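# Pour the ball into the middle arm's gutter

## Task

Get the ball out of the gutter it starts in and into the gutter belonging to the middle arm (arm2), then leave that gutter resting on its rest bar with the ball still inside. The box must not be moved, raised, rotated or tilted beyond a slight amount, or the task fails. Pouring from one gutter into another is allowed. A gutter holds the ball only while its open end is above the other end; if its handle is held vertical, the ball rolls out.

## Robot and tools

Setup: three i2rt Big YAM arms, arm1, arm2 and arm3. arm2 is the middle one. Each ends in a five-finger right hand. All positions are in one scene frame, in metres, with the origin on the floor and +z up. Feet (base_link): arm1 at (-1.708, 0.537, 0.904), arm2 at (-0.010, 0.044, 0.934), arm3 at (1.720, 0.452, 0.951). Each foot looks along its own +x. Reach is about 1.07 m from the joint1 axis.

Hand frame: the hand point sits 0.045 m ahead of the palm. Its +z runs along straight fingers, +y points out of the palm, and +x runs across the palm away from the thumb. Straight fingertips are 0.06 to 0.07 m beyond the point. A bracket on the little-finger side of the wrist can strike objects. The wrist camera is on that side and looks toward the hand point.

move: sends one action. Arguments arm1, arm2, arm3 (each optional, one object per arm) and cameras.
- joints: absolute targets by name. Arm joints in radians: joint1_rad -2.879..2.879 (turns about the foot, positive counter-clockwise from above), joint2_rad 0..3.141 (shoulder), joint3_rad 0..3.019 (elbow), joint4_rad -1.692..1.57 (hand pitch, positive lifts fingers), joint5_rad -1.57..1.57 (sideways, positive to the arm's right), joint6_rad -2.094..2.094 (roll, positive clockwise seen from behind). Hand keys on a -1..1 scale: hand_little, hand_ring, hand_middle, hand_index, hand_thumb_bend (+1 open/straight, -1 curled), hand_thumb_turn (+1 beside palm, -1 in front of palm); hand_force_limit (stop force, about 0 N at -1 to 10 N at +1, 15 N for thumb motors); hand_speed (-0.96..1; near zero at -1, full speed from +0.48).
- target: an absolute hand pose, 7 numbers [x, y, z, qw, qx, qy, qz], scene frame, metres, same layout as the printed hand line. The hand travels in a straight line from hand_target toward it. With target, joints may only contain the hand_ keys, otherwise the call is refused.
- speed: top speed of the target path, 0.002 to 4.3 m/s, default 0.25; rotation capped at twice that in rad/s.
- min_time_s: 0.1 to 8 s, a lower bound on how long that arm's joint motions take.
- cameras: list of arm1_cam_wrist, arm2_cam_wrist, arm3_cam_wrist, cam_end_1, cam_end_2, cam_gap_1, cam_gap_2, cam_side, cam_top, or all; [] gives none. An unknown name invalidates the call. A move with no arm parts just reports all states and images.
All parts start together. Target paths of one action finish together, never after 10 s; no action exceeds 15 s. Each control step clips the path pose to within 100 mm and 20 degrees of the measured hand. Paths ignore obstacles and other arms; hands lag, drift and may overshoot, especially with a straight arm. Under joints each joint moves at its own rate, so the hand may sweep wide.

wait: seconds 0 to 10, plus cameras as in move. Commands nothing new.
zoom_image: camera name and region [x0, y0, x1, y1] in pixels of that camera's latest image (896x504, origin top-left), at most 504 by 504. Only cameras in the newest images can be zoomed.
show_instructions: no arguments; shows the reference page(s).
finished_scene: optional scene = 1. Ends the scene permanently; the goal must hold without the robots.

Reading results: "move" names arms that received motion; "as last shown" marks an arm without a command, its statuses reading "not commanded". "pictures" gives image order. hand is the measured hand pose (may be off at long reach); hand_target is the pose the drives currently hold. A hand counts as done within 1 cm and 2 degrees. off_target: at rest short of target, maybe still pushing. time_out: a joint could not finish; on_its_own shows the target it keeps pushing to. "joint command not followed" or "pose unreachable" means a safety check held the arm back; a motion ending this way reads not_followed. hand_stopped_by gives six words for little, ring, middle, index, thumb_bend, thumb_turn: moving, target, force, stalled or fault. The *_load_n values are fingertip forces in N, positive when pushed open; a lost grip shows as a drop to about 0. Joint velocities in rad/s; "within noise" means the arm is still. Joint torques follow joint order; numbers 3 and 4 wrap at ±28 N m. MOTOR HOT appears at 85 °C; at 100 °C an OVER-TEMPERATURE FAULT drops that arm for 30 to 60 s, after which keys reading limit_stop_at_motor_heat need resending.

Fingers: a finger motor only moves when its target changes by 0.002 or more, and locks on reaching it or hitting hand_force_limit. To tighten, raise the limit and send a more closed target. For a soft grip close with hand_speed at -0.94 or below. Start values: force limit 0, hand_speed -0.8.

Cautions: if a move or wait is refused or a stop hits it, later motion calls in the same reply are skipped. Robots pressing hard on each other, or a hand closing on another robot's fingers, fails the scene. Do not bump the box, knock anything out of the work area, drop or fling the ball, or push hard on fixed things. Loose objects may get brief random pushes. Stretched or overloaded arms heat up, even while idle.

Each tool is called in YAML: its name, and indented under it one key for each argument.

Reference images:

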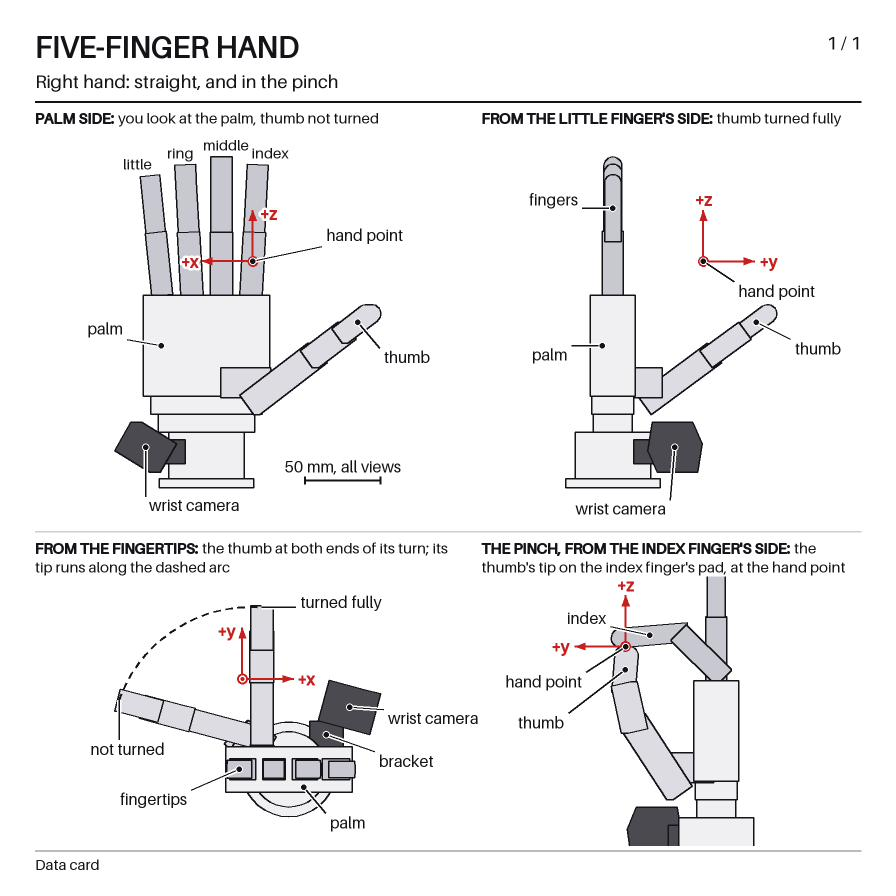

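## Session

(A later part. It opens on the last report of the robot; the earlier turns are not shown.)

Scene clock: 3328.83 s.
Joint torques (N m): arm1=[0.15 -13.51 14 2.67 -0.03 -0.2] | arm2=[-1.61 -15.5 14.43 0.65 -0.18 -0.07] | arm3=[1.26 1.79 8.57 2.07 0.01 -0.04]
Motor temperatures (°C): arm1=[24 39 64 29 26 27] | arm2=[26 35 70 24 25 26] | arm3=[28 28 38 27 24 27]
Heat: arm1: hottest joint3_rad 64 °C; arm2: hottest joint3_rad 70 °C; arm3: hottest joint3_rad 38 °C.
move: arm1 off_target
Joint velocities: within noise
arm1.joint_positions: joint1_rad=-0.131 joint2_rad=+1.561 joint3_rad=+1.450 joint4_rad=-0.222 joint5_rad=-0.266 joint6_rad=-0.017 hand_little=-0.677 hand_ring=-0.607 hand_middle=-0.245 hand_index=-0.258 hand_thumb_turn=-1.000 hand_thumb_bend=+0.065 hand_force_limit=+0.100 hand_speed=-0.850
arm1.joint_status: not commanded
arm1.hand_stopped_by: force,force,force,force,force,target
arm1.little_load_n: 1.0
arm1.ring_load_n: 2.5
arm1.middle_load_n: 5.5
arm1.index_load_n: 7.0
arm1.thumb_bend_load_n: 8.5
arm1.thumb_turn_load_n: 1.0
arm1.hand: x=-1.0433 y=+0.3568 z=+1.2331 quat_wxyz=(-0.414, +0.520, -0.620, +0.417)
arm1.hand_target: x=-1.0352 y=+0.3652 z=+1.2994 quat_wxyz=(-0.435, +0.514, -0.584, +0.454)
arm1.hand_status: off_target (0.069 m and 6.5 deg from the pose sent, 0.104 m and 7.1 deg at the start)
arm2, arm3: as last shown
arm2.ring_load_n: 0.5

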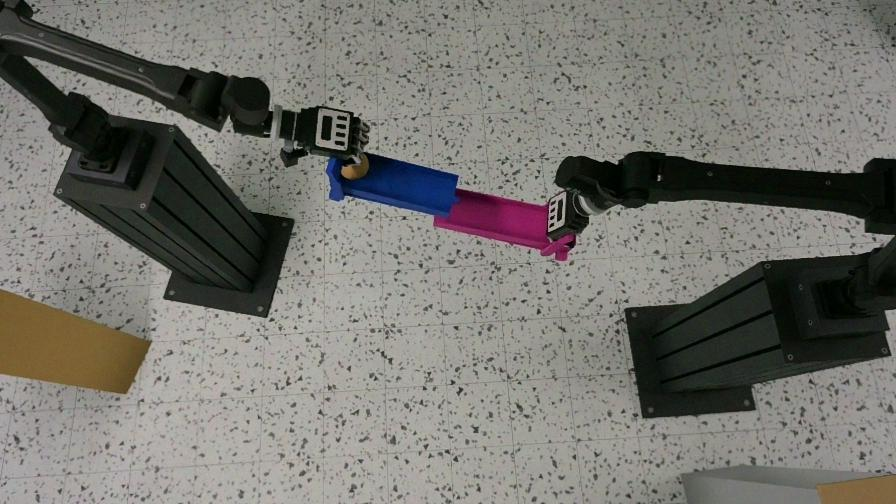

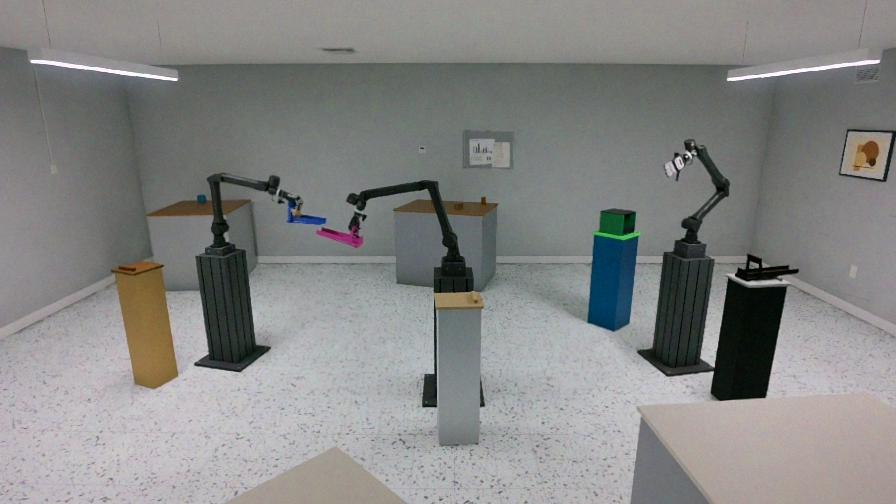

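move:
  arm1: {"target": [-1.0126, 0.3696, 1.303, -0.4109, 0.5317, -0.6103, 0.4197], "speed": 0.05}
  cameras: ["cam_gap_1", "cam_side", "arm2_cam_wrist"]

zoom_image:
  camera: "cam_gap_1"
  region: [340, 120, 600, 280]

zoom_image:
  camera: "cam_side"
  region: [280, 180, 380, 250]

Scene clock: 3362.40 s.
Joint torques (N m): arm1=[0.85 -13.57 14.12 2.55 -0.02 -0.24] | arm2=[-1.61 -15.56 14.43 0.66 -0.18 -0.07] | arm3=[-0.26 1.79 8.57 2.18 0.02 -0.06]
Motor temperatures (°C): arm1=[24 37 70 29 26 27] | arm2=[26 35 71 24 25 26] | arm3=[28 28 38 27 24 27]
Heat: arm1: hottest joint3_rad 70 °C; arm2: hottest joint3_rad 71 °C; arm3: hottest joint3_rad 38 °C.
move: arm1 off_target
Joint velocities: within noise
arm1.joint_positions: joint1_rad=-0.106 joint2_rad=+1.623 joint3_rad=+1.612 joint4_rad=-0.412 joint5_rad=-0.239 joint6_rad=-0.021 hand_little=-0.677 hand_ring=-0.607 hand_middle=-0.245 hand_index=-0.258 hand_thumb_turn=-1.000 hand_thumb_bend=+0.065 hand_force_limit=+0.100 hand_speed=-0.850
arm1.joint_status: not commanded
arm1.hand_stopped_by: force,force,force,force,force,target
arm1.little_load_n: 1.0
arm1.ring_load_n: 2.0
arm1.middle_load_n: 5.5
arm1.index_load_n: 7.0
arm1.thumb_bend_load_n: 8.5
arm1.thumb_turn_load_n: 1.5
arm1.hand: x=-1.0276 y=+0.3636 z=+1.2464 quat_wxyz=(-0.391, +0.535, -0.641, +0.387)
arm1.hand_target: x=-1.0171 y=+0.3709 z=+1.3026 quat_wxyz=(-0.411, +0.531, -0.610, +0.420)
arm1.hand_status: off_target (0.059 m and 5.6 deg from the pose sent, 0.077 m and 1.8 deg at the start)
arm2, arm3: as last shown
arm2.middle_load_n: 0.5
arm2.thumb_turn_load_n: 1.0
pictures: arm2_cam_wrist, cam_gap_1, cam_side
arm2_cam_wrist: T_world_to_cam=[[0.90655, 0.07404, -0.41554, 1.01719], [0.24593, -0.89278, 0.37745, -0.08309], [-0.34304, -0.44437, -0.82756, 0.85701]] pos_world=[-0.60772, 0.23134, 1.16328]

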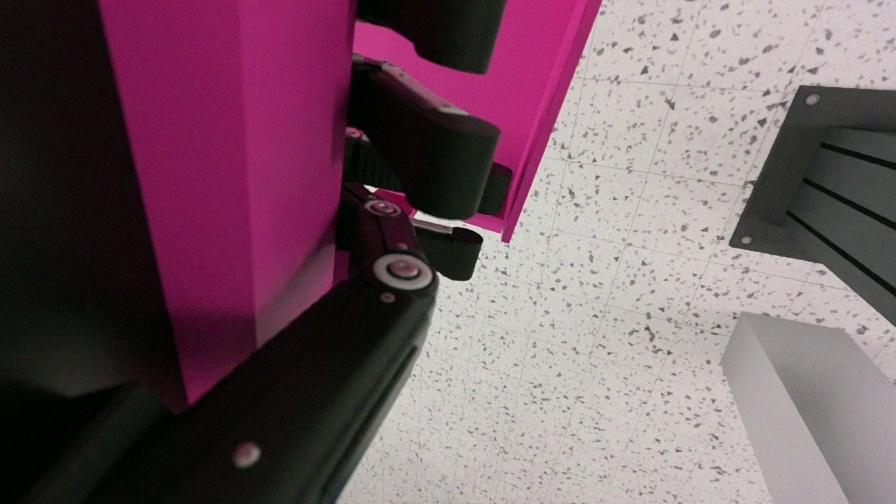

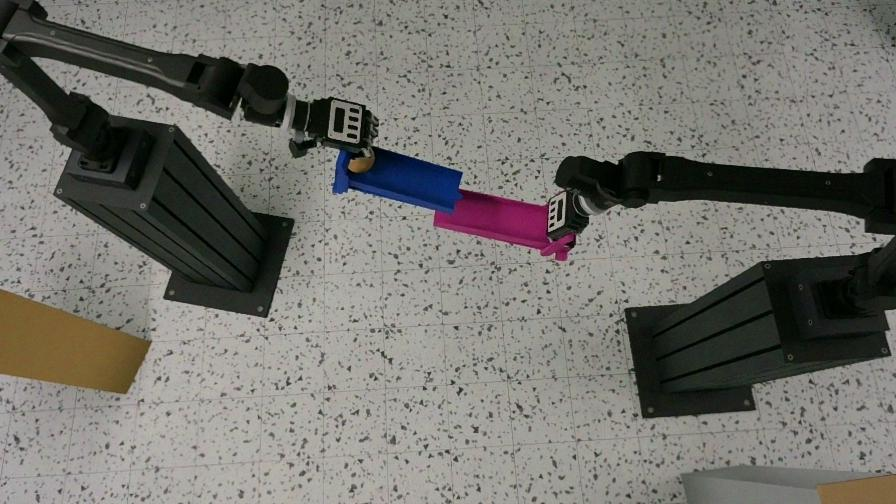

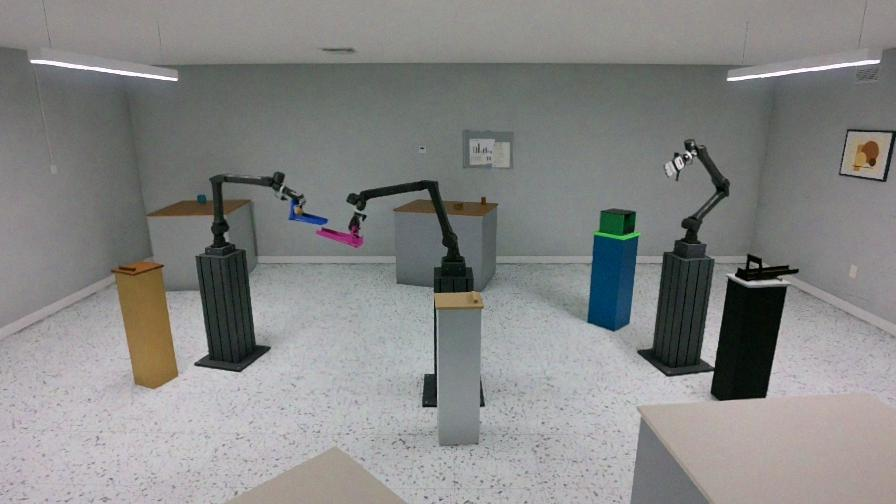

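Scaled by 1.938.

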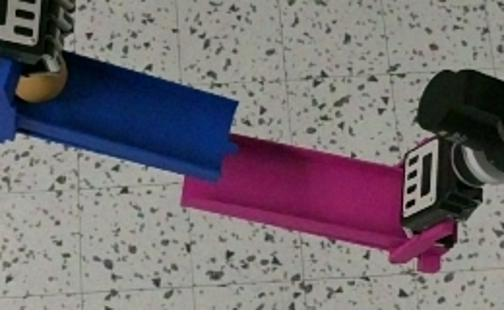

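Scaled by 5.040.

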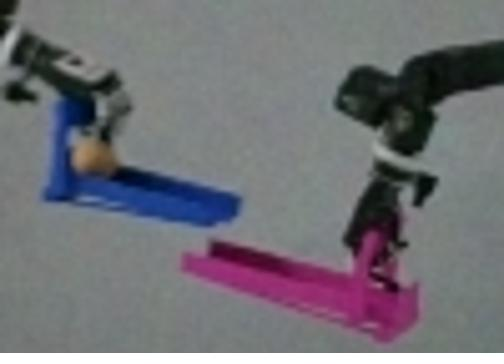

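move:
  arm1: {"target": [-1.0126, 0.3696, 1.299, -0.3901, 0.5448, -0.6314, 0.3906], "speed": 0.03}
  cameras: ["cam_gap_1", "cam_side"]

zoom_image:
  camera: "cam_gap_1"
  region: [340, 120, 600, 280]

zoom_image:
  camera: "cam_side"
  region: [280, 180, 380, 250]

Scene clock: 3394.93 s.
Joint torques (N m): arm1=[1.03 -13.63 14.31 2.48 -0.1 -0.22] | arm2=[-1.55 -15.5 14.42 0.66 -0.19 -0.07] | arm3=[0.26 2.08 8.58 2.13 0.02 -0.04]
Motor temperatures (°C): arm1=[24 37 72 29 26 27] | arm2=[26 34 71 24 25 26] | arm3=[28 28 38 27 24 27]
Heat: arm1: hottest joint3_rad 72 °C; arm2: hottest joint3_rad 71 °C; arm3: hottest joint3_rad 38 °C.
move: arm1 off_target
Joint velocities: within noise
arm1.joint_positions: joint1_rad=-0.106 joint2_rad=+1.661 joint3_rad=+1.705 joint4_rad=-0.550 joint5_rad=-0.234 joint6_rad=-0.029 hand_little=-0.677 hand_ring=-0.607 hand_middle=-0.245 hand_index=-0.258 hand_thumb_turn=-1.000 hand_thumb_bend=+0.065 hand_force_limit=+0.100 hand_speed=-0.850
arm1.joint_status: not commanded
arm1.hand_stopped_by: force,force,force,force,force,target
arm1.little_load_n: 1.5
arm1.ring_load_n: 2.5
arm1.middle_load_n: 5.5
arm1.index_load_n: 7.0
arm1.thumb_bend_load_n: 8.5
arm1.thumb_turn_load_n: 1.0
arm1.hand: x=-1.0280 y=+0.3627 z=+1.2471 quat_wxyz=(-0.371, +0.546, -0.660, +0.360)
arm1.hand_target: x=-1.0166 y=+0.3706 z=+1.2987 quat_wxyz=(-0.391, +0.544, -0.631, +0.391)
arm1.hand_status: off_target (0.055 m and 5.3 deg from the pose sent, 0.055 m and 1.7 deg at the start)
arm2: as last shown
arm2.ring_load_n: 0.0
arm2.middle_load_n: 1.0
arm3.joint_positions: joint1_rad=+0.242 joint2_rad=+0.635 joint3_rad=+1.359 joint4_rad=-1.149 joint5_rad=-0.046 joint6_rad=-1.300 hand_little=+1.000 hand_ring=+1.000 hand_middle=+1.000 hand_index=+1.000 hand_thumb_turn=+1.000 hand_thumb_bend=+1.000 hand_force_limit=+0.000 hand_speed=-0.800
arm3.joint_status: not commanded
arm3.hand_stopped_by: target,target,target,target,target,target
arm3.little_load_n: 0.0
arm3.ring_load_n: 0.0
arm3.middle_load_n: 0.0
arm3.index_load_n: 0.0
arm3.thumb_bend_load_n: 0.0
arm3.thumb_turn_load_n: 0.0
arm3.hand: x=+1.4583 y=+0.3654 z=+1.4599 quat_wxyz=(+0.501, +0.088, -0.837, +0.201)
arm3.hand_target: x=+1.4594 y=+0.3657 z=+1.4708 quat_wxyz=(+0.510, +0.088, -0.831, +0.204)
arm3.hand_status: not commanded

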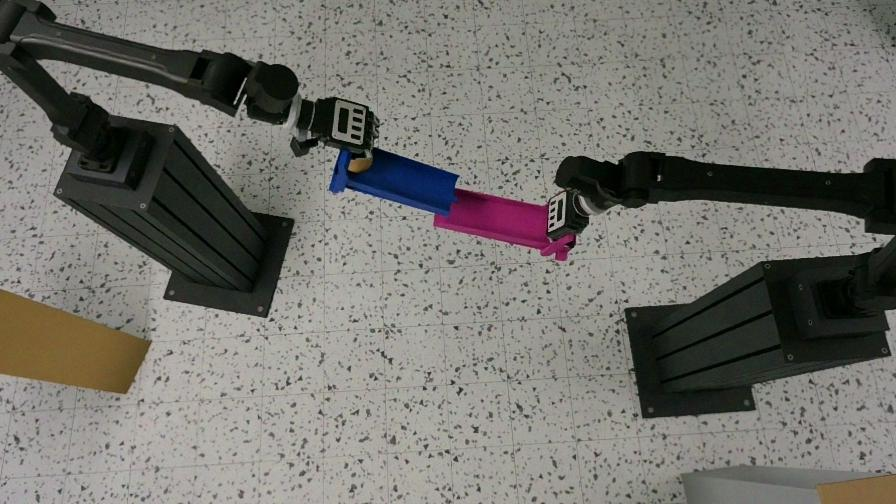

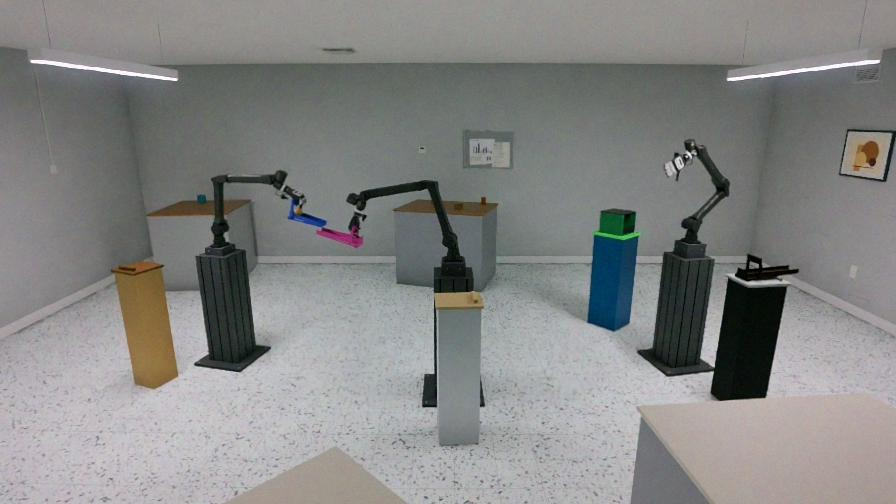

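Scaled by 1.938.

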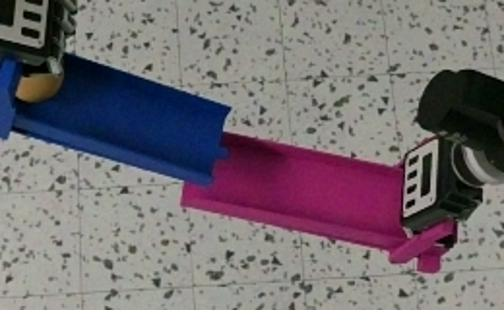

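Scaled by 5.040.

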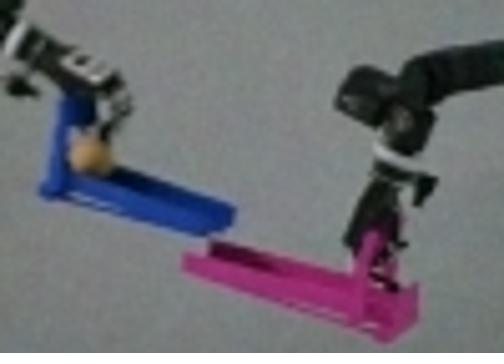

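wait:
  seconds: 0
  cameras: ["arm1_cam_wrist"]

Scene clock: 3404.80 s.
Joint torques (N m): arm1=[0.32 -13.1 14.12 2.37 -0.04 -0.19] | arm2=[-1.61 -15.5 14.42 0.66 -0.19 -0.07] | arm3=[0.21 1.9 8.58 2.03 -0.01 -0.05]
Motor temperatures (°C): arm1=[24 38 70 29 26 27] | arm2=[26 34 71 24 25 26] | arm3=[28 28 38 27 24 27]
Heat: arm1: hottest joint3_rad 70 °C; arm2: hottest joint3_rad 71 °C; arm3: hottest joint3_rad 38 °C.
Joint velocities: within noise
arm1.joint_positions: joint1_rad=-0.106 joint2_rad=+1.662 joint3_rad=+1.705 joint4_rad=-0.550 joint5_rad=-0.234 joint6_rad=-0.029 hand_little=-0.677 hand_ring=-0.607 hand_middle=-0.245 hand_index=-0.258 hand_thumb_turn=-1.000 hand_thumb_bend=+0.065 hand_force_limit=+0.100 hand_speed=-0.850
arm1.joint_status: not commanded
arm1.hand_stopped_by: force,force,force,force,force,target
arm1.little_load_n: 1.5
arm1.ring_load_n: 2.5
arm1.middle_load_n: 5.5
arm1.index_load_n: 7.0
arm1.thumb_bend_load_n: 8.5
arm1.thumb_turn_load_n: 1.0
arm1.hand: x=-1.0279 y=+0.3627 z=+1.2465 quat_wxyz=(-0.371, +0.546, -0.660, +0.359)
arm1.hand_target: x=-1.0166 y=+0.3706 z=+1.2986 quat_wxyz=(-0.391, +0.544, -0.631, +0.391)
arm1.hand_status: off_target (0.055 m and 5.4 deg from the pose sent, 0.055 m and 1.7 deg at the start)
arm2.joint_positions: joint1_rad=-1.845 joint2_rad=+1.901 joint3_rad=+1.721 joint4_rad=-0.920 joint5_rad=-0.058 joint6_rad=-0.091 hand_little=-1.000 hand_ring=-1.000 hand_middle=-0.172 hand_index=-0.283 hand_thumb_turn=-1.000 hand_thumb_bend=-0.658 hand_force_limit=+0.100 hand_speed=-0.850
arm2.joint_status: not commanded
arm2.hand_stopped_by: target,target,force,force,force,target
arm2.little_load_n: 0.0
arm2.ring_load_n: 0.0
arm2.middle_load_n: 1.0
arm2.index_load_n: 5.5
arm2.thumb_bend_load_n: 9.5
arm2.thumb_turn_load_n: 1.0
arm2.hand: x=-0.6464 y=+0.1799 z=+1.0661 quat_wxyz=(+0.174, -0.740, -0.630, +0.157)
arm2.hand_target: x=-0.6685 y=+0.1913 z=+1.1057 quat_wxyz=(+0.210, -0.730, -0.626, +0.179)
arm2.hand_status: not commanded
arm3.joint_positions: joint1_rad=+0.242 joint2_rad=+0.635 joint3_rad=+1.359 joint4_rad=-1.149 joint5_rad=-0.046 joint6_rad=-1.300 hand_little=+1.000 hand_ring=+1.000 hand_middle=+1.000 hand_index=+1.000 hand_thumb_turn=+1.000 hand_thumb_bend=+1.000 hand_force_limit=+0.000 hand_speed=-0.800
arm3.joint_status: not commanded
arm3.hand_stopped_by: target,target,target,target,target,target
arm3.little_load_n: 0.0
arm3.ring_load_n: 0.0
arm3.middle_load_n: 0.0
arm3.index_load_n: 0.0
arm3.thumb_bend_load_n: 0.0
arm3.thumb_turn_load_n: 0.0
arm3.hand: x=+1.4583 y=+0.3654 z=+1.4599 quat_wxyz=(+0.501, +0.088, -0.837, +0.201)
arm3.hand_target: x=+1.4594 y=+0.3657 z=+1.4708 quat_wxyz=(+0.510, +0.088, -0.831, +0.204)
arm3.hand_status: not commanded
arm1_cam_wrist: T_world_to_cam=[[-0.44664, -0.11392, -0.88743, 0.69135], [-0.43903, 0.89214, 0.10644, -0.9052], [0.77959, 0.43715, -0.44848, 1.3123]] pos_world=[-1.11169, 0.31265, 1.29842]

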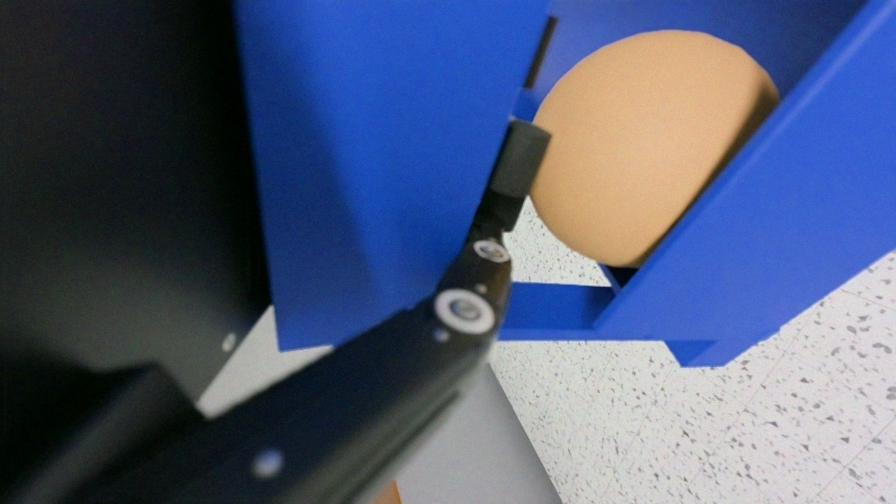

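wait:
  seconds: 0
  cameras: ["cam_gap_1", "cam_side", "arm2_cam_wrist"]

zoom_image:
  camera: "cam_gap_1"
  region: [310, 90, 410, 210]

zoom_image:
  camera: "cam_side"
  region: [270, 175, 330, 230]

Scene clock: 3435.83 s.
Joint torques (N m): arm1=[0.15 -14.56 14.06 2.52 -0.07 -0.2] | arm2=[-1.61 -15.5 14.43 0.66 -0.19 -0.07] | arm3=[-0.26 2.14 8.43 2.17 0.02 -0.05]
Motor temperatures (°C): arm1=[24 38 67 29 26 27] | arm2=[26 34 71 24 25 26] | arm3=[28 28 38 27 24 27]
Heat: arm1: hottest joint3_rad 67 °C; arm2: hottest joint3_rad 71 °C; arm3: hottest joint3_rad 38 °C.
Joint velocities: within noise
arm1.joint_positions: joint1_rad=-0.106 joint2_rad=+1.662 joint3_rad=+1.705 joint4_rad=-0.550 joint5_rad=-0.234 joint6_rad=-0.029 hand_little=-0.677 hand_ring=-0.607 hand_middle=-0.245 hand_index=-0.258 hand_thumb_turn=-1.000 hand_thumb_bend=+0.065 hand_force_limit=+0.100 hand_speed=-0.850
arm1.joint_status: not commanded
arm1.hand_stopped_by: force,force,force,force,force,target
arm1.little_load_n: 1.5
arm1.ring_load_n: 2.0
arm1.middle_load_n: 5.5
arm1.index_load_n: 7.0
arm1.thumb_bend_load_n: 8.5
arm1.thumb_turn_load_n: 1.0
arm1.hand: x=-1.0279 y=+0.3627 z=+1.2465 quat_wxyz=(-0.371, +0.546, -0.660, +0.359)
arm1.hand_target: x=-1.0166 y=+0.3706 z=+1.2986 quat_wxyz=(-0.391, +0.544, -0.631, +0.391)
arm1.hand_status: off_target (0.055 m and 5.4 deg from the pose sent, 0.055 m and 1.7 deg at the start)
arm2.joint_positions: joint1_rad=-1.845 joint2_rad=+1.901 joint3_rad=+1.721 joint4_rad=-0.920 joint5_rad=-0.058 joint6_rad=-0.091 hand_little=-1.000 hand_ring=-1.000 hand_middle=-0.172 hand_index=-0.283 hand_thumb_turn=-1.000 hand_thumb_bend=-0.658 hand_force_limit=+0.100 hand_speed=-0.850
arm2.joint_status: not commanded
arm2.hand_stopped_by: target,target,force,force,force,target
arm2.little_load_n: 0.0
arm2.ring_load_n: 0.0
arm2.middle_load_n: 1.0
arm2.index_load_n: 5.5
arm2.thumb_bend_load_n: 9.5
arm2.thumb_turn_load_n: 1.5
arm2.hand: x=-0.6464 y=+0.1799 z=+1.0661 quat_wxyz=(+0.174, -0.740, -0.630, +0.157)
arm2.hand_target: x=-0.6685 y=+0.1913 z=+1.1057 quat_wxyz=(+0.210, -0.730, -0.626, +0.179)
arm2.hand_status: not commanded
arm3.joint_positions: joint1_rad=+0.242 joint2_rad=+0.635 joint3_rad=+1.359 joint4_rad=-1.149 joint5_rad=-0.046 joint6_rad=-1.300 hand_little=+1.000 hand_ring=+1.000 hand_middle=+1.000 hand_index=+1.000 hand_thumb_turn=+1.000 hand_thumb_bend=+1.000 hand_force_limit=+0.000 hand_speed=-0.800
arm3.joint_status: not commanded
arm3.hand_stopped_by: target,target,target,target,target,target
arm3.little_load_n: 0.0
arm3.ring_load_n: 0.0
arm3.middle_load_n: 0.0
arm3.index_load_n: 0.0
arm3.thumb_bend_load_n: 0.0
arm3.thumb_turn_load_n: 0.0
arm3.hand: x=+1.4583 y=+0.3654 z=+1.4599 quat_wxyz=(+0.501, +0.088, -0.837, +0.201)
arm3.hand_target: x=+1.4594 y=+0.3657 z=+1.4708 quat_wxyz=(+0.510, +0.088, -0.831, +0.204)
arm3.hand_status: not commanded
pictures: arm2_cam_wrist, cam_gap_1, cam_side
arm2_cam_wrist: T_world_to_cam=[[0.90655, 0.07404, -0.41554, 1.01719], [0.24593, -0.89278, 0.37745, -0.08309], [-0.34304, -0.44437, -0.82756, 0.85701]] pos_world=[-0.60772, 0.23134, 1.16328]

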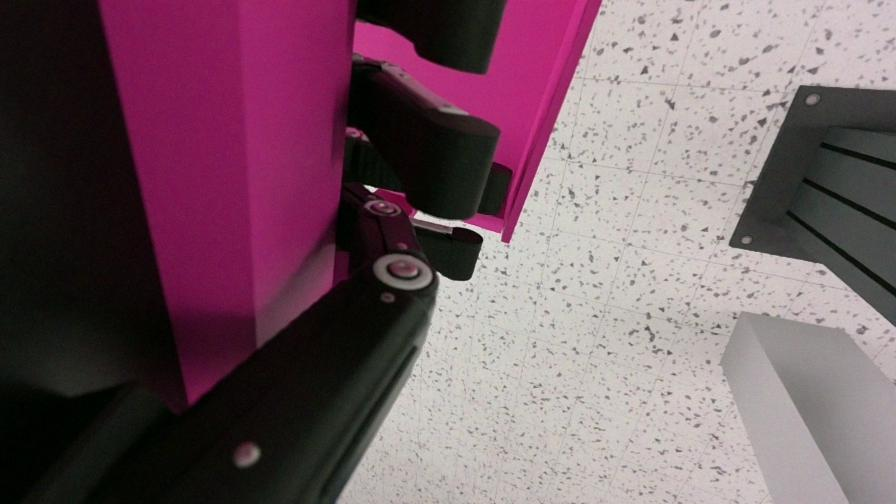

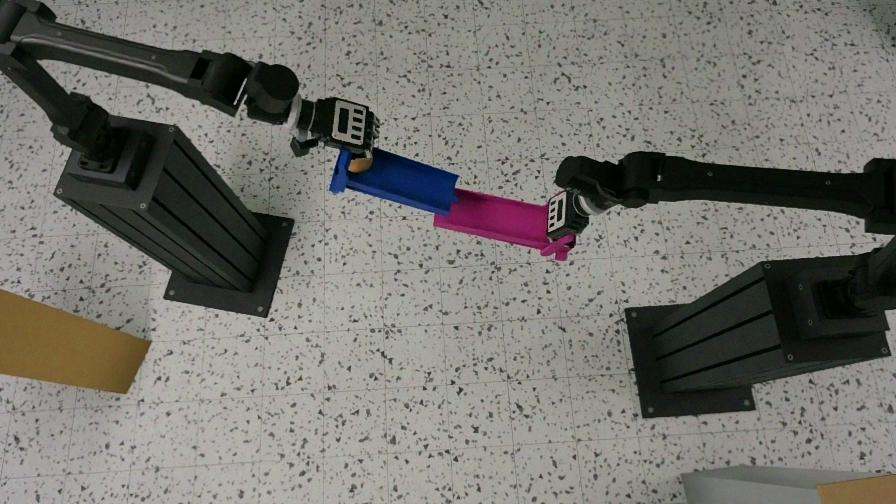

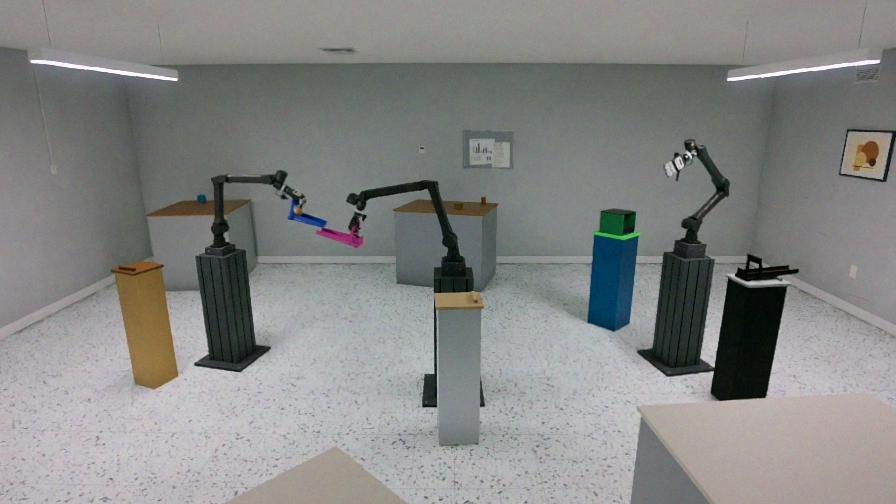

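Scaled by 4.200.

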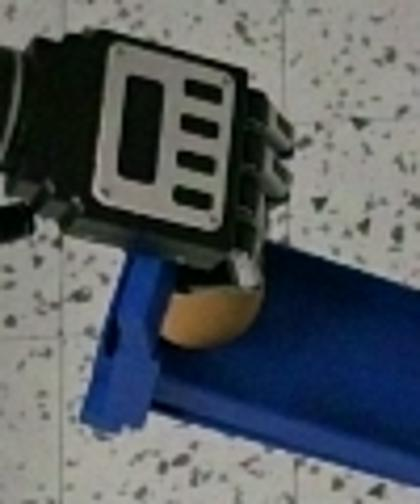

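Scaled by 8.400.

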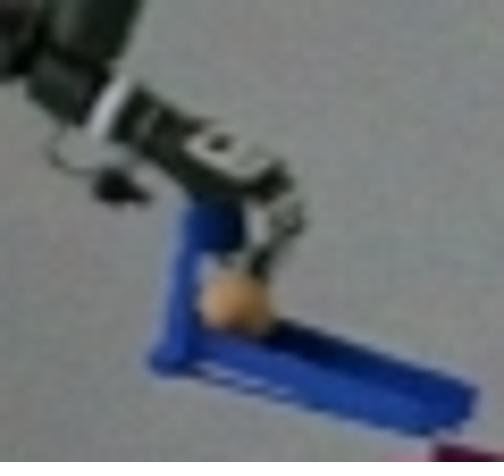

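move:
  arm1: {"target": [-1.0126, 0.3696, 1.299, -0.4068, 0.5344, -0.6146, 0.4139], "speed": 0.05, "joints": {"hand_little": 0.3}}
  cameras: ["cam_gap_1", "cam_side", "arm1_cam_wrist"]

zoom_image:
  camera: "cam_gap_1"
  region: [310, 90, 590, 270]

zoom_image:
  camera: "cam_side"
  region: [280, 180, 380, 250]

Scene clock: 3467.07 s.
Joint torques (N m): arm1=[1.32 -14.97 8.92 3.96 -0.24 -0.14] | arm2=[-1.61 -15.5 14.45 0.66 -0.19 -0.07] | arm3=[0.44 2.43 8.54 1.91 0.01 -0.01]
Motor temperatures (°C): arm1=[24 39 66 29 26 27] | arm2=[26 34 71 24 25 26] | arm3=[28 28 38 27 24 27]
Heat: arm1: hottest joint3_rad 66 °C; arm2: hottest joint3_rad 71 °C; arm3: hottest joint3_rad 38 °C.
move: arm1 off_target
Joint velocities: within noise
arm1.joint_positions: joint1_rad=-0.106 joint2_rad=+1.662 joint3_rad=+1.705 joint4_rad=-0.471 joint5_rad=-0.234 joint6_rad=-0.029 hand_little=+0.300 hand_ring=-0.607 hand_middle=-0.245 hand_index=-0.258 hand_thumb_turn=-1.000 hand_thumb_bend=+0.065 hand_force_limit=+0.100 hand_speed=-0.850
arm1.joint_status: all done
arm1.hand_stopped_by: target,force,force,force,force,target
arm1.little_load_n: 0.0
arm1.ring_load_n: 2.5
arm1.middle_load_n: 5.5
arm1.index_load_n: 7.0
arm1.thumb_bend_load_n: 8.5
arm1.thumb_turn_load_n: 1.0
arm1.hand: x=-1.0153 y=+0.3580 z=+1.2626 quat_wxyz=(-0.388, +0.537, -0.641, +0.388)
arm1.hand_target: x=-1.0139 y=+0.3697 z=+1.2988 quat_wxyz=(-0.407, +0.534, -0.615, +0.414)
arm1.hand_status: off_target (0.038 m and 4.8 deg from the pose sent, 0.055 m and 9.2 deg at the start)
arm2, arm3: as last shown
arm2.thumb_bend_load_n: 10.0
pictures: arm1_cam_wrist, cam_gap_1, cam_side
arm1_cam_wrist: T_world_to_cam=[[-0.37914, -0.13813, -0.91497, 0.82275], [-0.44432, 0.89453, 0.04907, -0.83096], [0.81169, 0.42514, -0.40052, 1.28813]] pos_world=[-1.10283, 0.30932, 1.3095]

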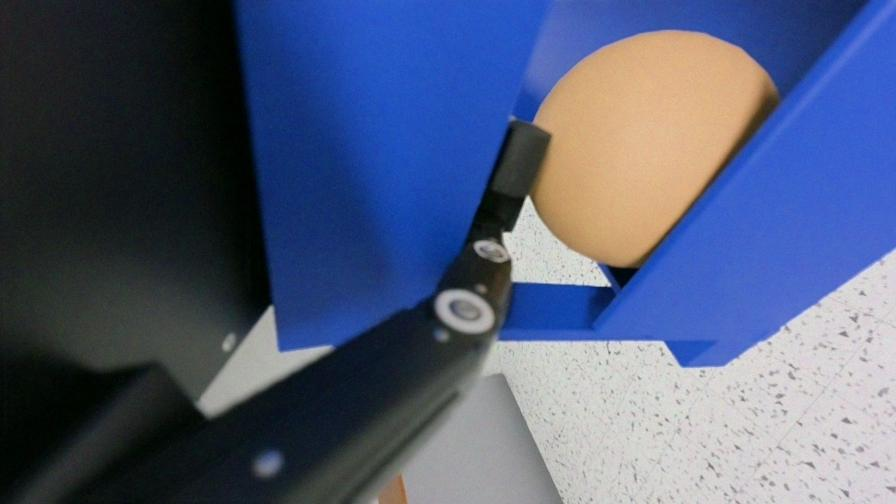

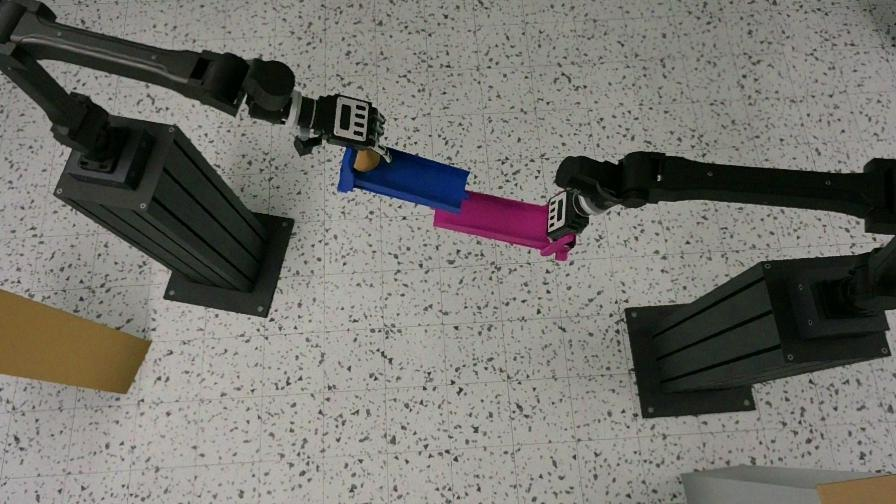

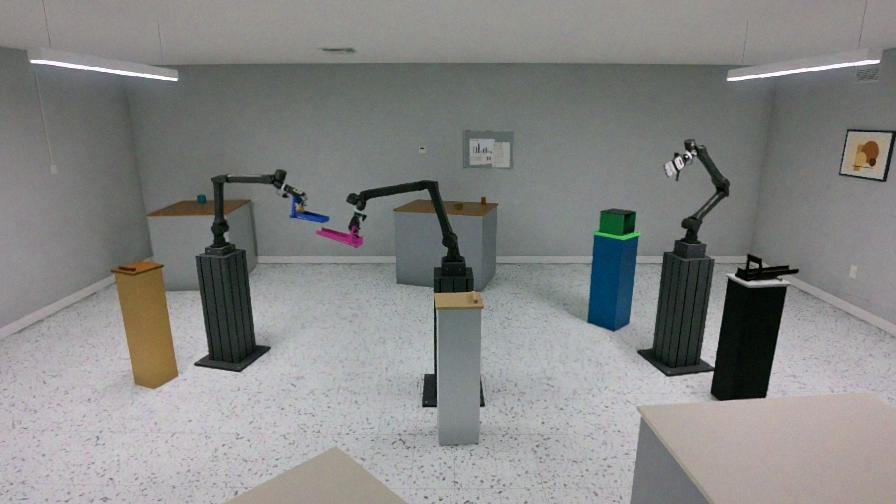

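Scaled by 1.800.

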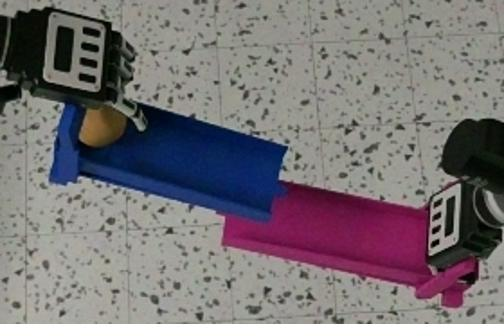

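Scaled by 5.040.

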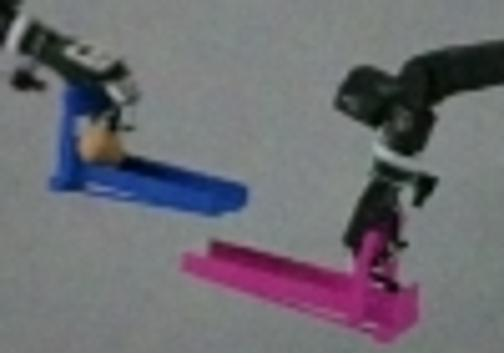

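move:
  arm1: {"target": [-1.0126, 0.3696, 1.301, -0.3772, 0.5522, -0.6436, 0.3727], "speed": 0.04}
  cameras: ["cam_gap_1", "cam_side", "arm1_cam_wrist"]

zoom_image:
  camera: "cam_gap_1"
  region: [310, 90, 590, 270]

zoom_image:
  camera: "cam_side"
  region: [280, 180, 380, 250]

Scene clock: 3516.27 s.
Joint torques (N m): arm1=[1.14 -14.33 13.91 2.24 -0.07 -0.22] | arm2=[-1.61 -15.56 14.42 0.66 -0.18 -0.07] | arm3=[-0.67 2.02 8.59 1.83 0.03 -0.05]
Motor temperatures (°C): arm1=[24 40 60 30 26 27] | arm2=[26 35 72 24 25 26] | arm3=[28 28 38 27 24 27]
Heat: arm1: hottest joint3_rad 60 °C; arm2: hottest joint3_rad 72 °C; arm3: hottest joint3_rad 38 °C.
move: arm1 off_target
Joint velocities: within noise
arm1.joint_positions: joint1_rad=-0.104 joint2_rad=+1.693 joint3_rad=+1.779 joint4_rad=-0.646 joint5_rad=-0.229 joint6_rad=-0.032 hand_little=+0.300 hand_ring=-0.607 hand_middle=-0.245 hand_index=-0.258 hand_thumb_turn=-1.000 hand_thumb_bend=+0.065 hand_force_limit=+0.100 hand_speed=-0.850
arm1.joint_status: not commanded
arm1.hand_stopped_by: target,force,force,force,force,target
arm1.little_load_n: -0.5
arm1.ring_load_n: 2.5
arm1.middle_load_n: 5.5
arm1.index_load_n: 7.0
arm1.thumb_bend_load_n: 8.5
arm1.thumb_turn_load_n: 1.5
arm1.hand: x=-1.0270 y=+0.3624 z=+1.2491 quat_wxyz=(-0.357, +0.552, -0.672, +0.341)
arm1.hand_target: x=-1.0165 y=+0.3706 z=+1.3004 quat_wxyz=(-0.378, +0.551, -0.644, +0.373)
arm1.hand_status: off_target (0.054 m and 5.4 deg from the pose sent, 0.040 m and 2.8 deg at the start)
arm2, arm3: as last shown
arm2.little_load_n: 0.5
arm2.thumb_bend_load_n: 9.5
pictures: arm1_cam_wrist, cam_gap_1, cam_side
arm1_cam_wrist: T_world_to_cam=[[-0.49115, -0.10286, -0.86498, 0.61629], [-0.43306, 0.89042, 0.14001, -0.94002], [0.75579, 0.44336, -0.48188, 1.32793]] pos_world=[-1.10804, 0.31166, 1.30459]

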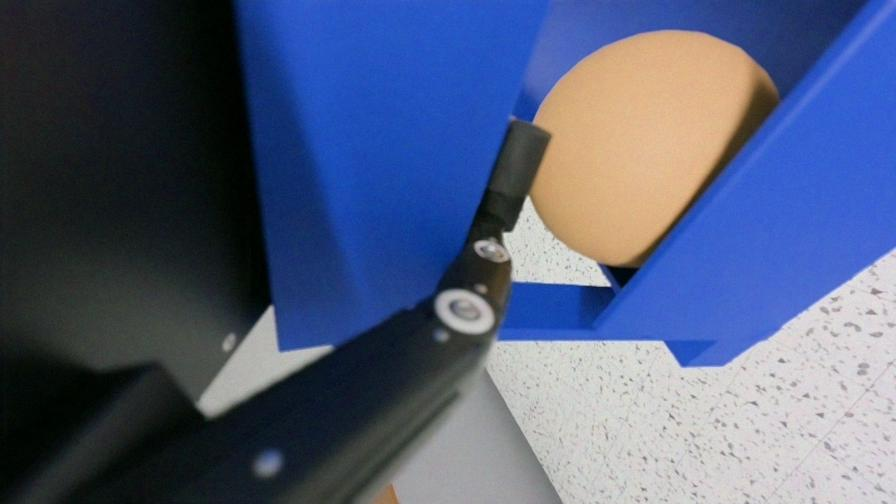

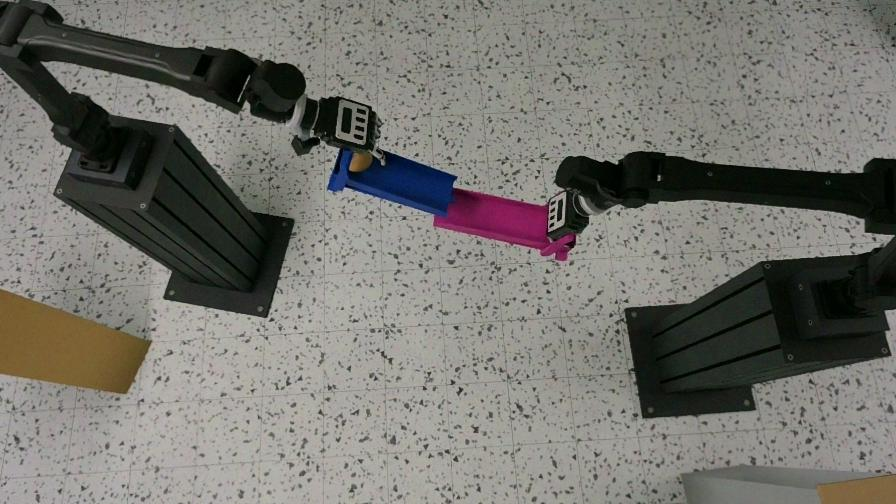

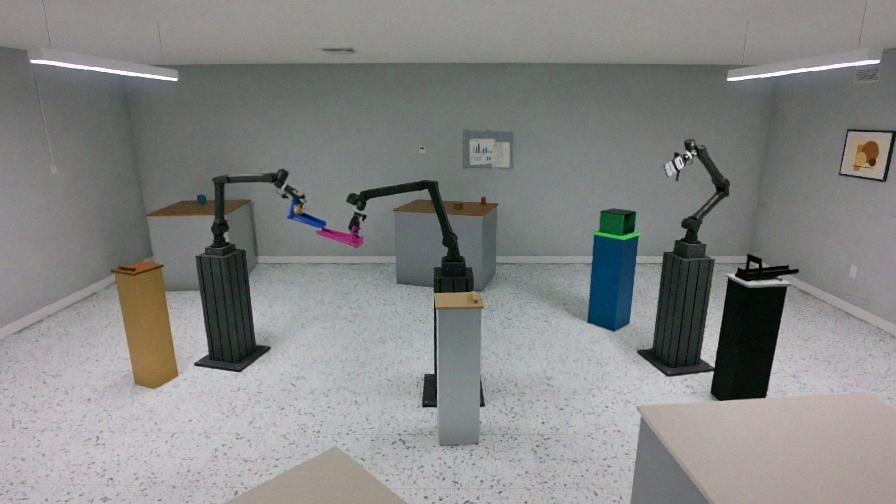

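Scaled by 1.800.

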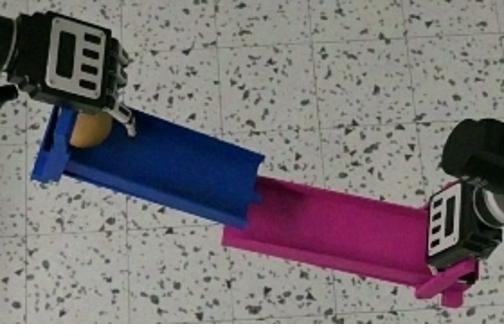

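Scaled by 5.040.

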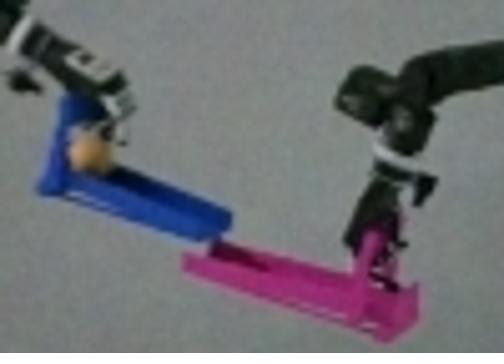

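move:
  arm1: {"target": [-1.0126, 0.3696, 1.286, -0.3985, 0.5397, -0.6231, 0.4023], "speed": 0.05}
  cameras: []

move:
  arm1: {"joints": {"hand_ring": 0.3}}
  cameras: ["cam_gap_1", "cam_side", "arm1_cam_wrist"]

zoom_image:
  camera: "cam_gap_1"
  region: [310, 90, 590, 270]

zoom_image:
  camera: "cam_side"
  region: [280, 180, 380, 250]

Scene clock: 3589.53 s.
Joint torques (N m): arm1=[0.73 -16.73 8.49 4.04 -0.25 -0.16] | arm2=[-1.67 -15.5 14.43 0.66 -0.19 -0.07] | arm3=[0.21 2.2 8.35 2.1 0.08 -0.04]
Motor temperatures (°C): arm1=[24 37 67 29 26 27] | arm2=[26 35 72 24 25 26] | arm3=[27 28 38 27 24 27]
Heat: arm1: hottest joint3_rad 67 °C; arm2: hottest joint3_rad 72 °C; arm3: hottest joint3_rad 38 °C.
move: arm1 off_target
Joint velocities: within noise
arm1.joint_positions: joint1_rad=-0.104 joint2_rad=+1.686 joint3_rad=+1.714 joint4_rad=-0.494 joint5_rad=-0.232 joint6_rad=-0.032 hand_little=+0.300 hand_ring=-0.607 hand_middle=-0.245 hand_index=-0.258 hand_thumb_turn=-1.000 hand_thumb_bend=+0.065 hand_force_limit=+0.100 hand_speed=-0.850
arm1.joint_status: not commanded
arm1.hand_stopped_by: target,force,force,force,force,target
arm1.little_load_n: 0.0
arm1.ring_load_n: 2.5
arm1.middle_load_n: 5.5
arm1.index_load_n: 7.0
arm1.thumb_bend_load_n: 8.5
arm1.thumb_turn_load_n: 1.0
arm1.hand: x=-1.0124 y=+0.3577 z=+1.2458 quat_wxyz=(-0.378, +0.543, -0.649, +0.375)
arm1.hand_target: x=-1.0137 y=+0.3698 z=+1.2858 quat_wxyz=(-0.399, +0.540, -0.623, +0.402)
arm1.hand_status: off_target (0.042 m and 4.9 deg from the pose sent, 0.040 m and 10.2 deg at the start)
arm2, arm3: as last shown
arm2.little_load_n: 0.0
arm2.thumb_bend_load_n: 9.0
arm2.thumb_turn_load_n: 1.0

Scene clock: 3592.20 s.
Joint torques (N m): arm1=[0.91 -17.32 8.58 3.81 -0.21 -0.15] | arm2=[-1.55 -15.5 14.41 0.72 -0.17 -0.06] | arm3=[0.67 2.14 8.42 2.26 0.05 -0.04]
Motor temperatures (°C): arm1=[24 37 67 29 26 27] | arm2=[26 35 72 24 25 26] | arm3=[27 28 38 27 24 27]
Heat: arm1: hottest joint3_rad 67 °C; arm2: hottest joint3_rad 72 °C; arm3: hottest joint3_rad 38 °C.
move: arm1 done
Joint velocities: within noise
arm1.joint_positions: joint1_rad=-0.104 joint2_rad=+1.685 joint3_rad=+1.714 joint4_rad=-0.493 joint5_rad=-0.232 joint6_rad=-0.032 hand_little=+0.300 hand_ring=+0.300 hand_middle=-0.245 hand_index=-0.258 hand_thumb_turn=-1.000 hand_thumb_bend=+0.065 hand_force_limit=+0.100 hand_speed=-0.850
arm1.joint_status: all done
arm1.hand_stopped_by: target,target,force,force,force,target
arm1.little_load_n: 0.0
arm1.ring_load_n: 0.0
arm1.middle_load_n: 5.5
arm1.index_load_n: 7.0
arm1.thumb_bend_load_n: 9.0
arm1.thumb_turn_load_n: 1.0
arm1.hand: x=-1.0125 y=+0.3577 z=+1.2469 quat_wxyz=(-0.379, +0.542, -0.649, +0.376)
arm1.hand_target: x=-1.0137 y=+0.3697 z=+1.2857 quat_wxyz=(-0.398, +0.540, -0.623, +0.402)
arm1.hand_status: not commanded
arm2, arm3: as last shown
arm2.joint_positions: joint1_rad=-1.845 joint2_rad=+1.903 joint3_rad=+1.721 joint4_rad=-0.921 joint5_rad=-0.058 joint6_rad=-0.092 hand_little=-1.000 hand_ring=-1.000 hand_middle=-0.172 hand_index=-0.283 hand_thumb_turn=-1.000 hand_thumb_bend=-0.658 hand_force_limit=+0.100 hand_speed=-0.850
arm2.index_load_n: 6.0
arm2.thumb_bend_load_n: 9.5
arm2.hand: x=-0.6462 y=+0.1801 z=+1.0655 quat_wxyz=(+0.174, -0.741, -0.630, +0.157)
arm2.hand_target: x=-0.6686 y=+0.1913 z=+1.1056 quat_wxyz=(+0.210, -0.730, -0.626, +0.179)
pictures: arm1_cam_wrist, cam_gap_1, cam_side
arm1_cam_wrist: T_world_to_cam=[[-0.4109, -0.13119, -0.90219, 0.75875], [-0.44416, 0.89302, 0.07243, -0.85709], [0.79617, 0.43048, -0.4252, 1.29274]] pos_world=[-1.09816, 0.30844, 1.29631]

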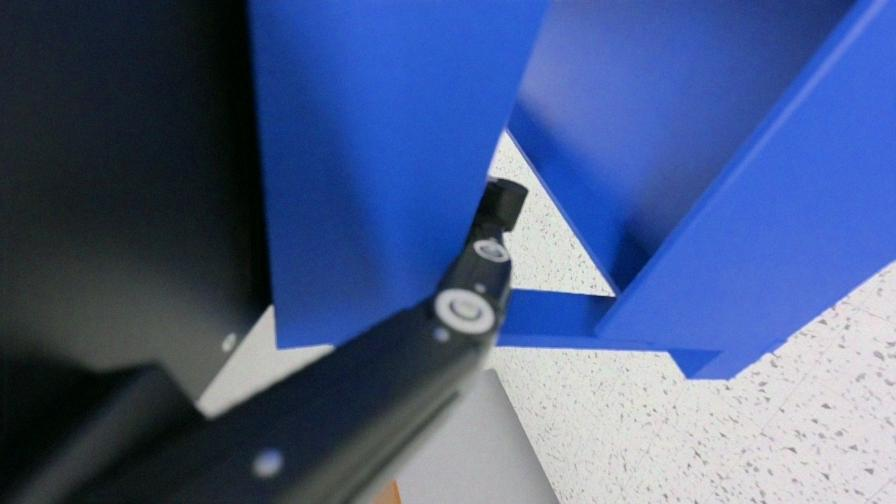

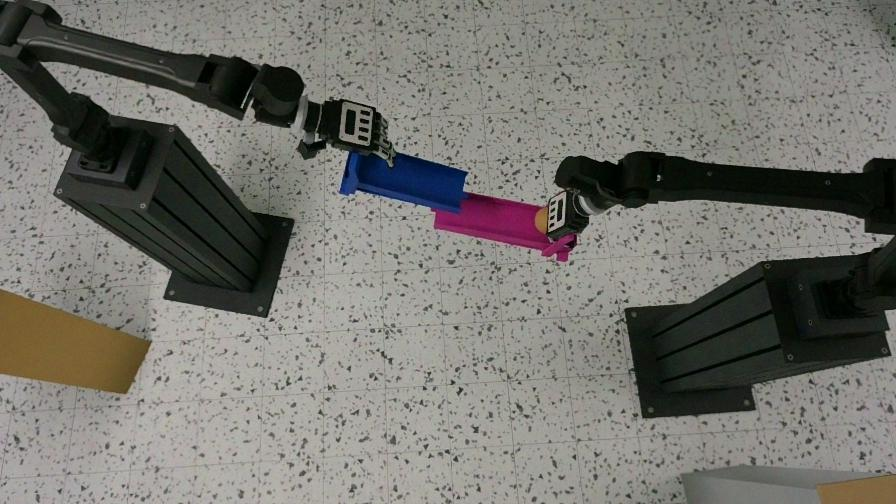

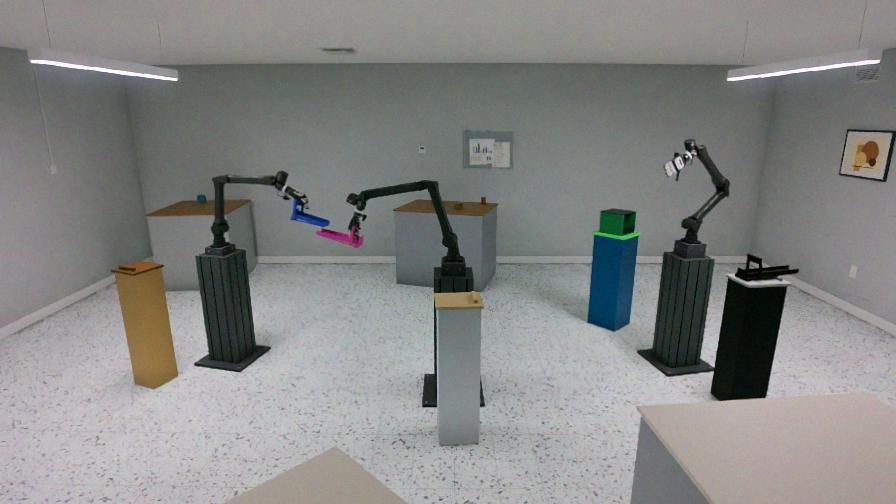

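Scaled by 1.800.

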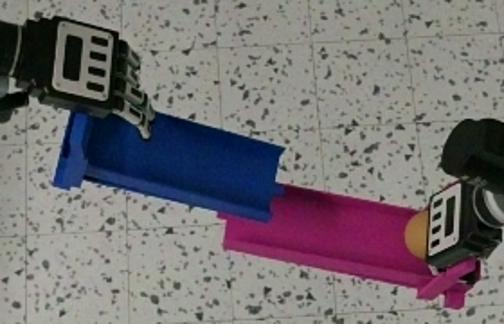

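Scaled by 5.040.

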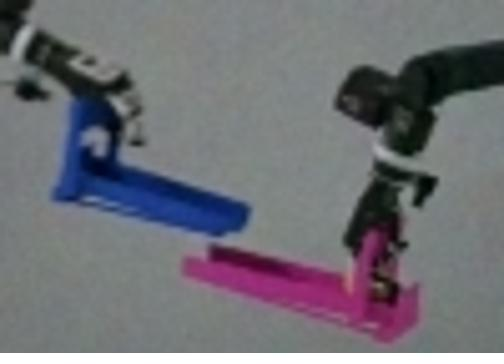

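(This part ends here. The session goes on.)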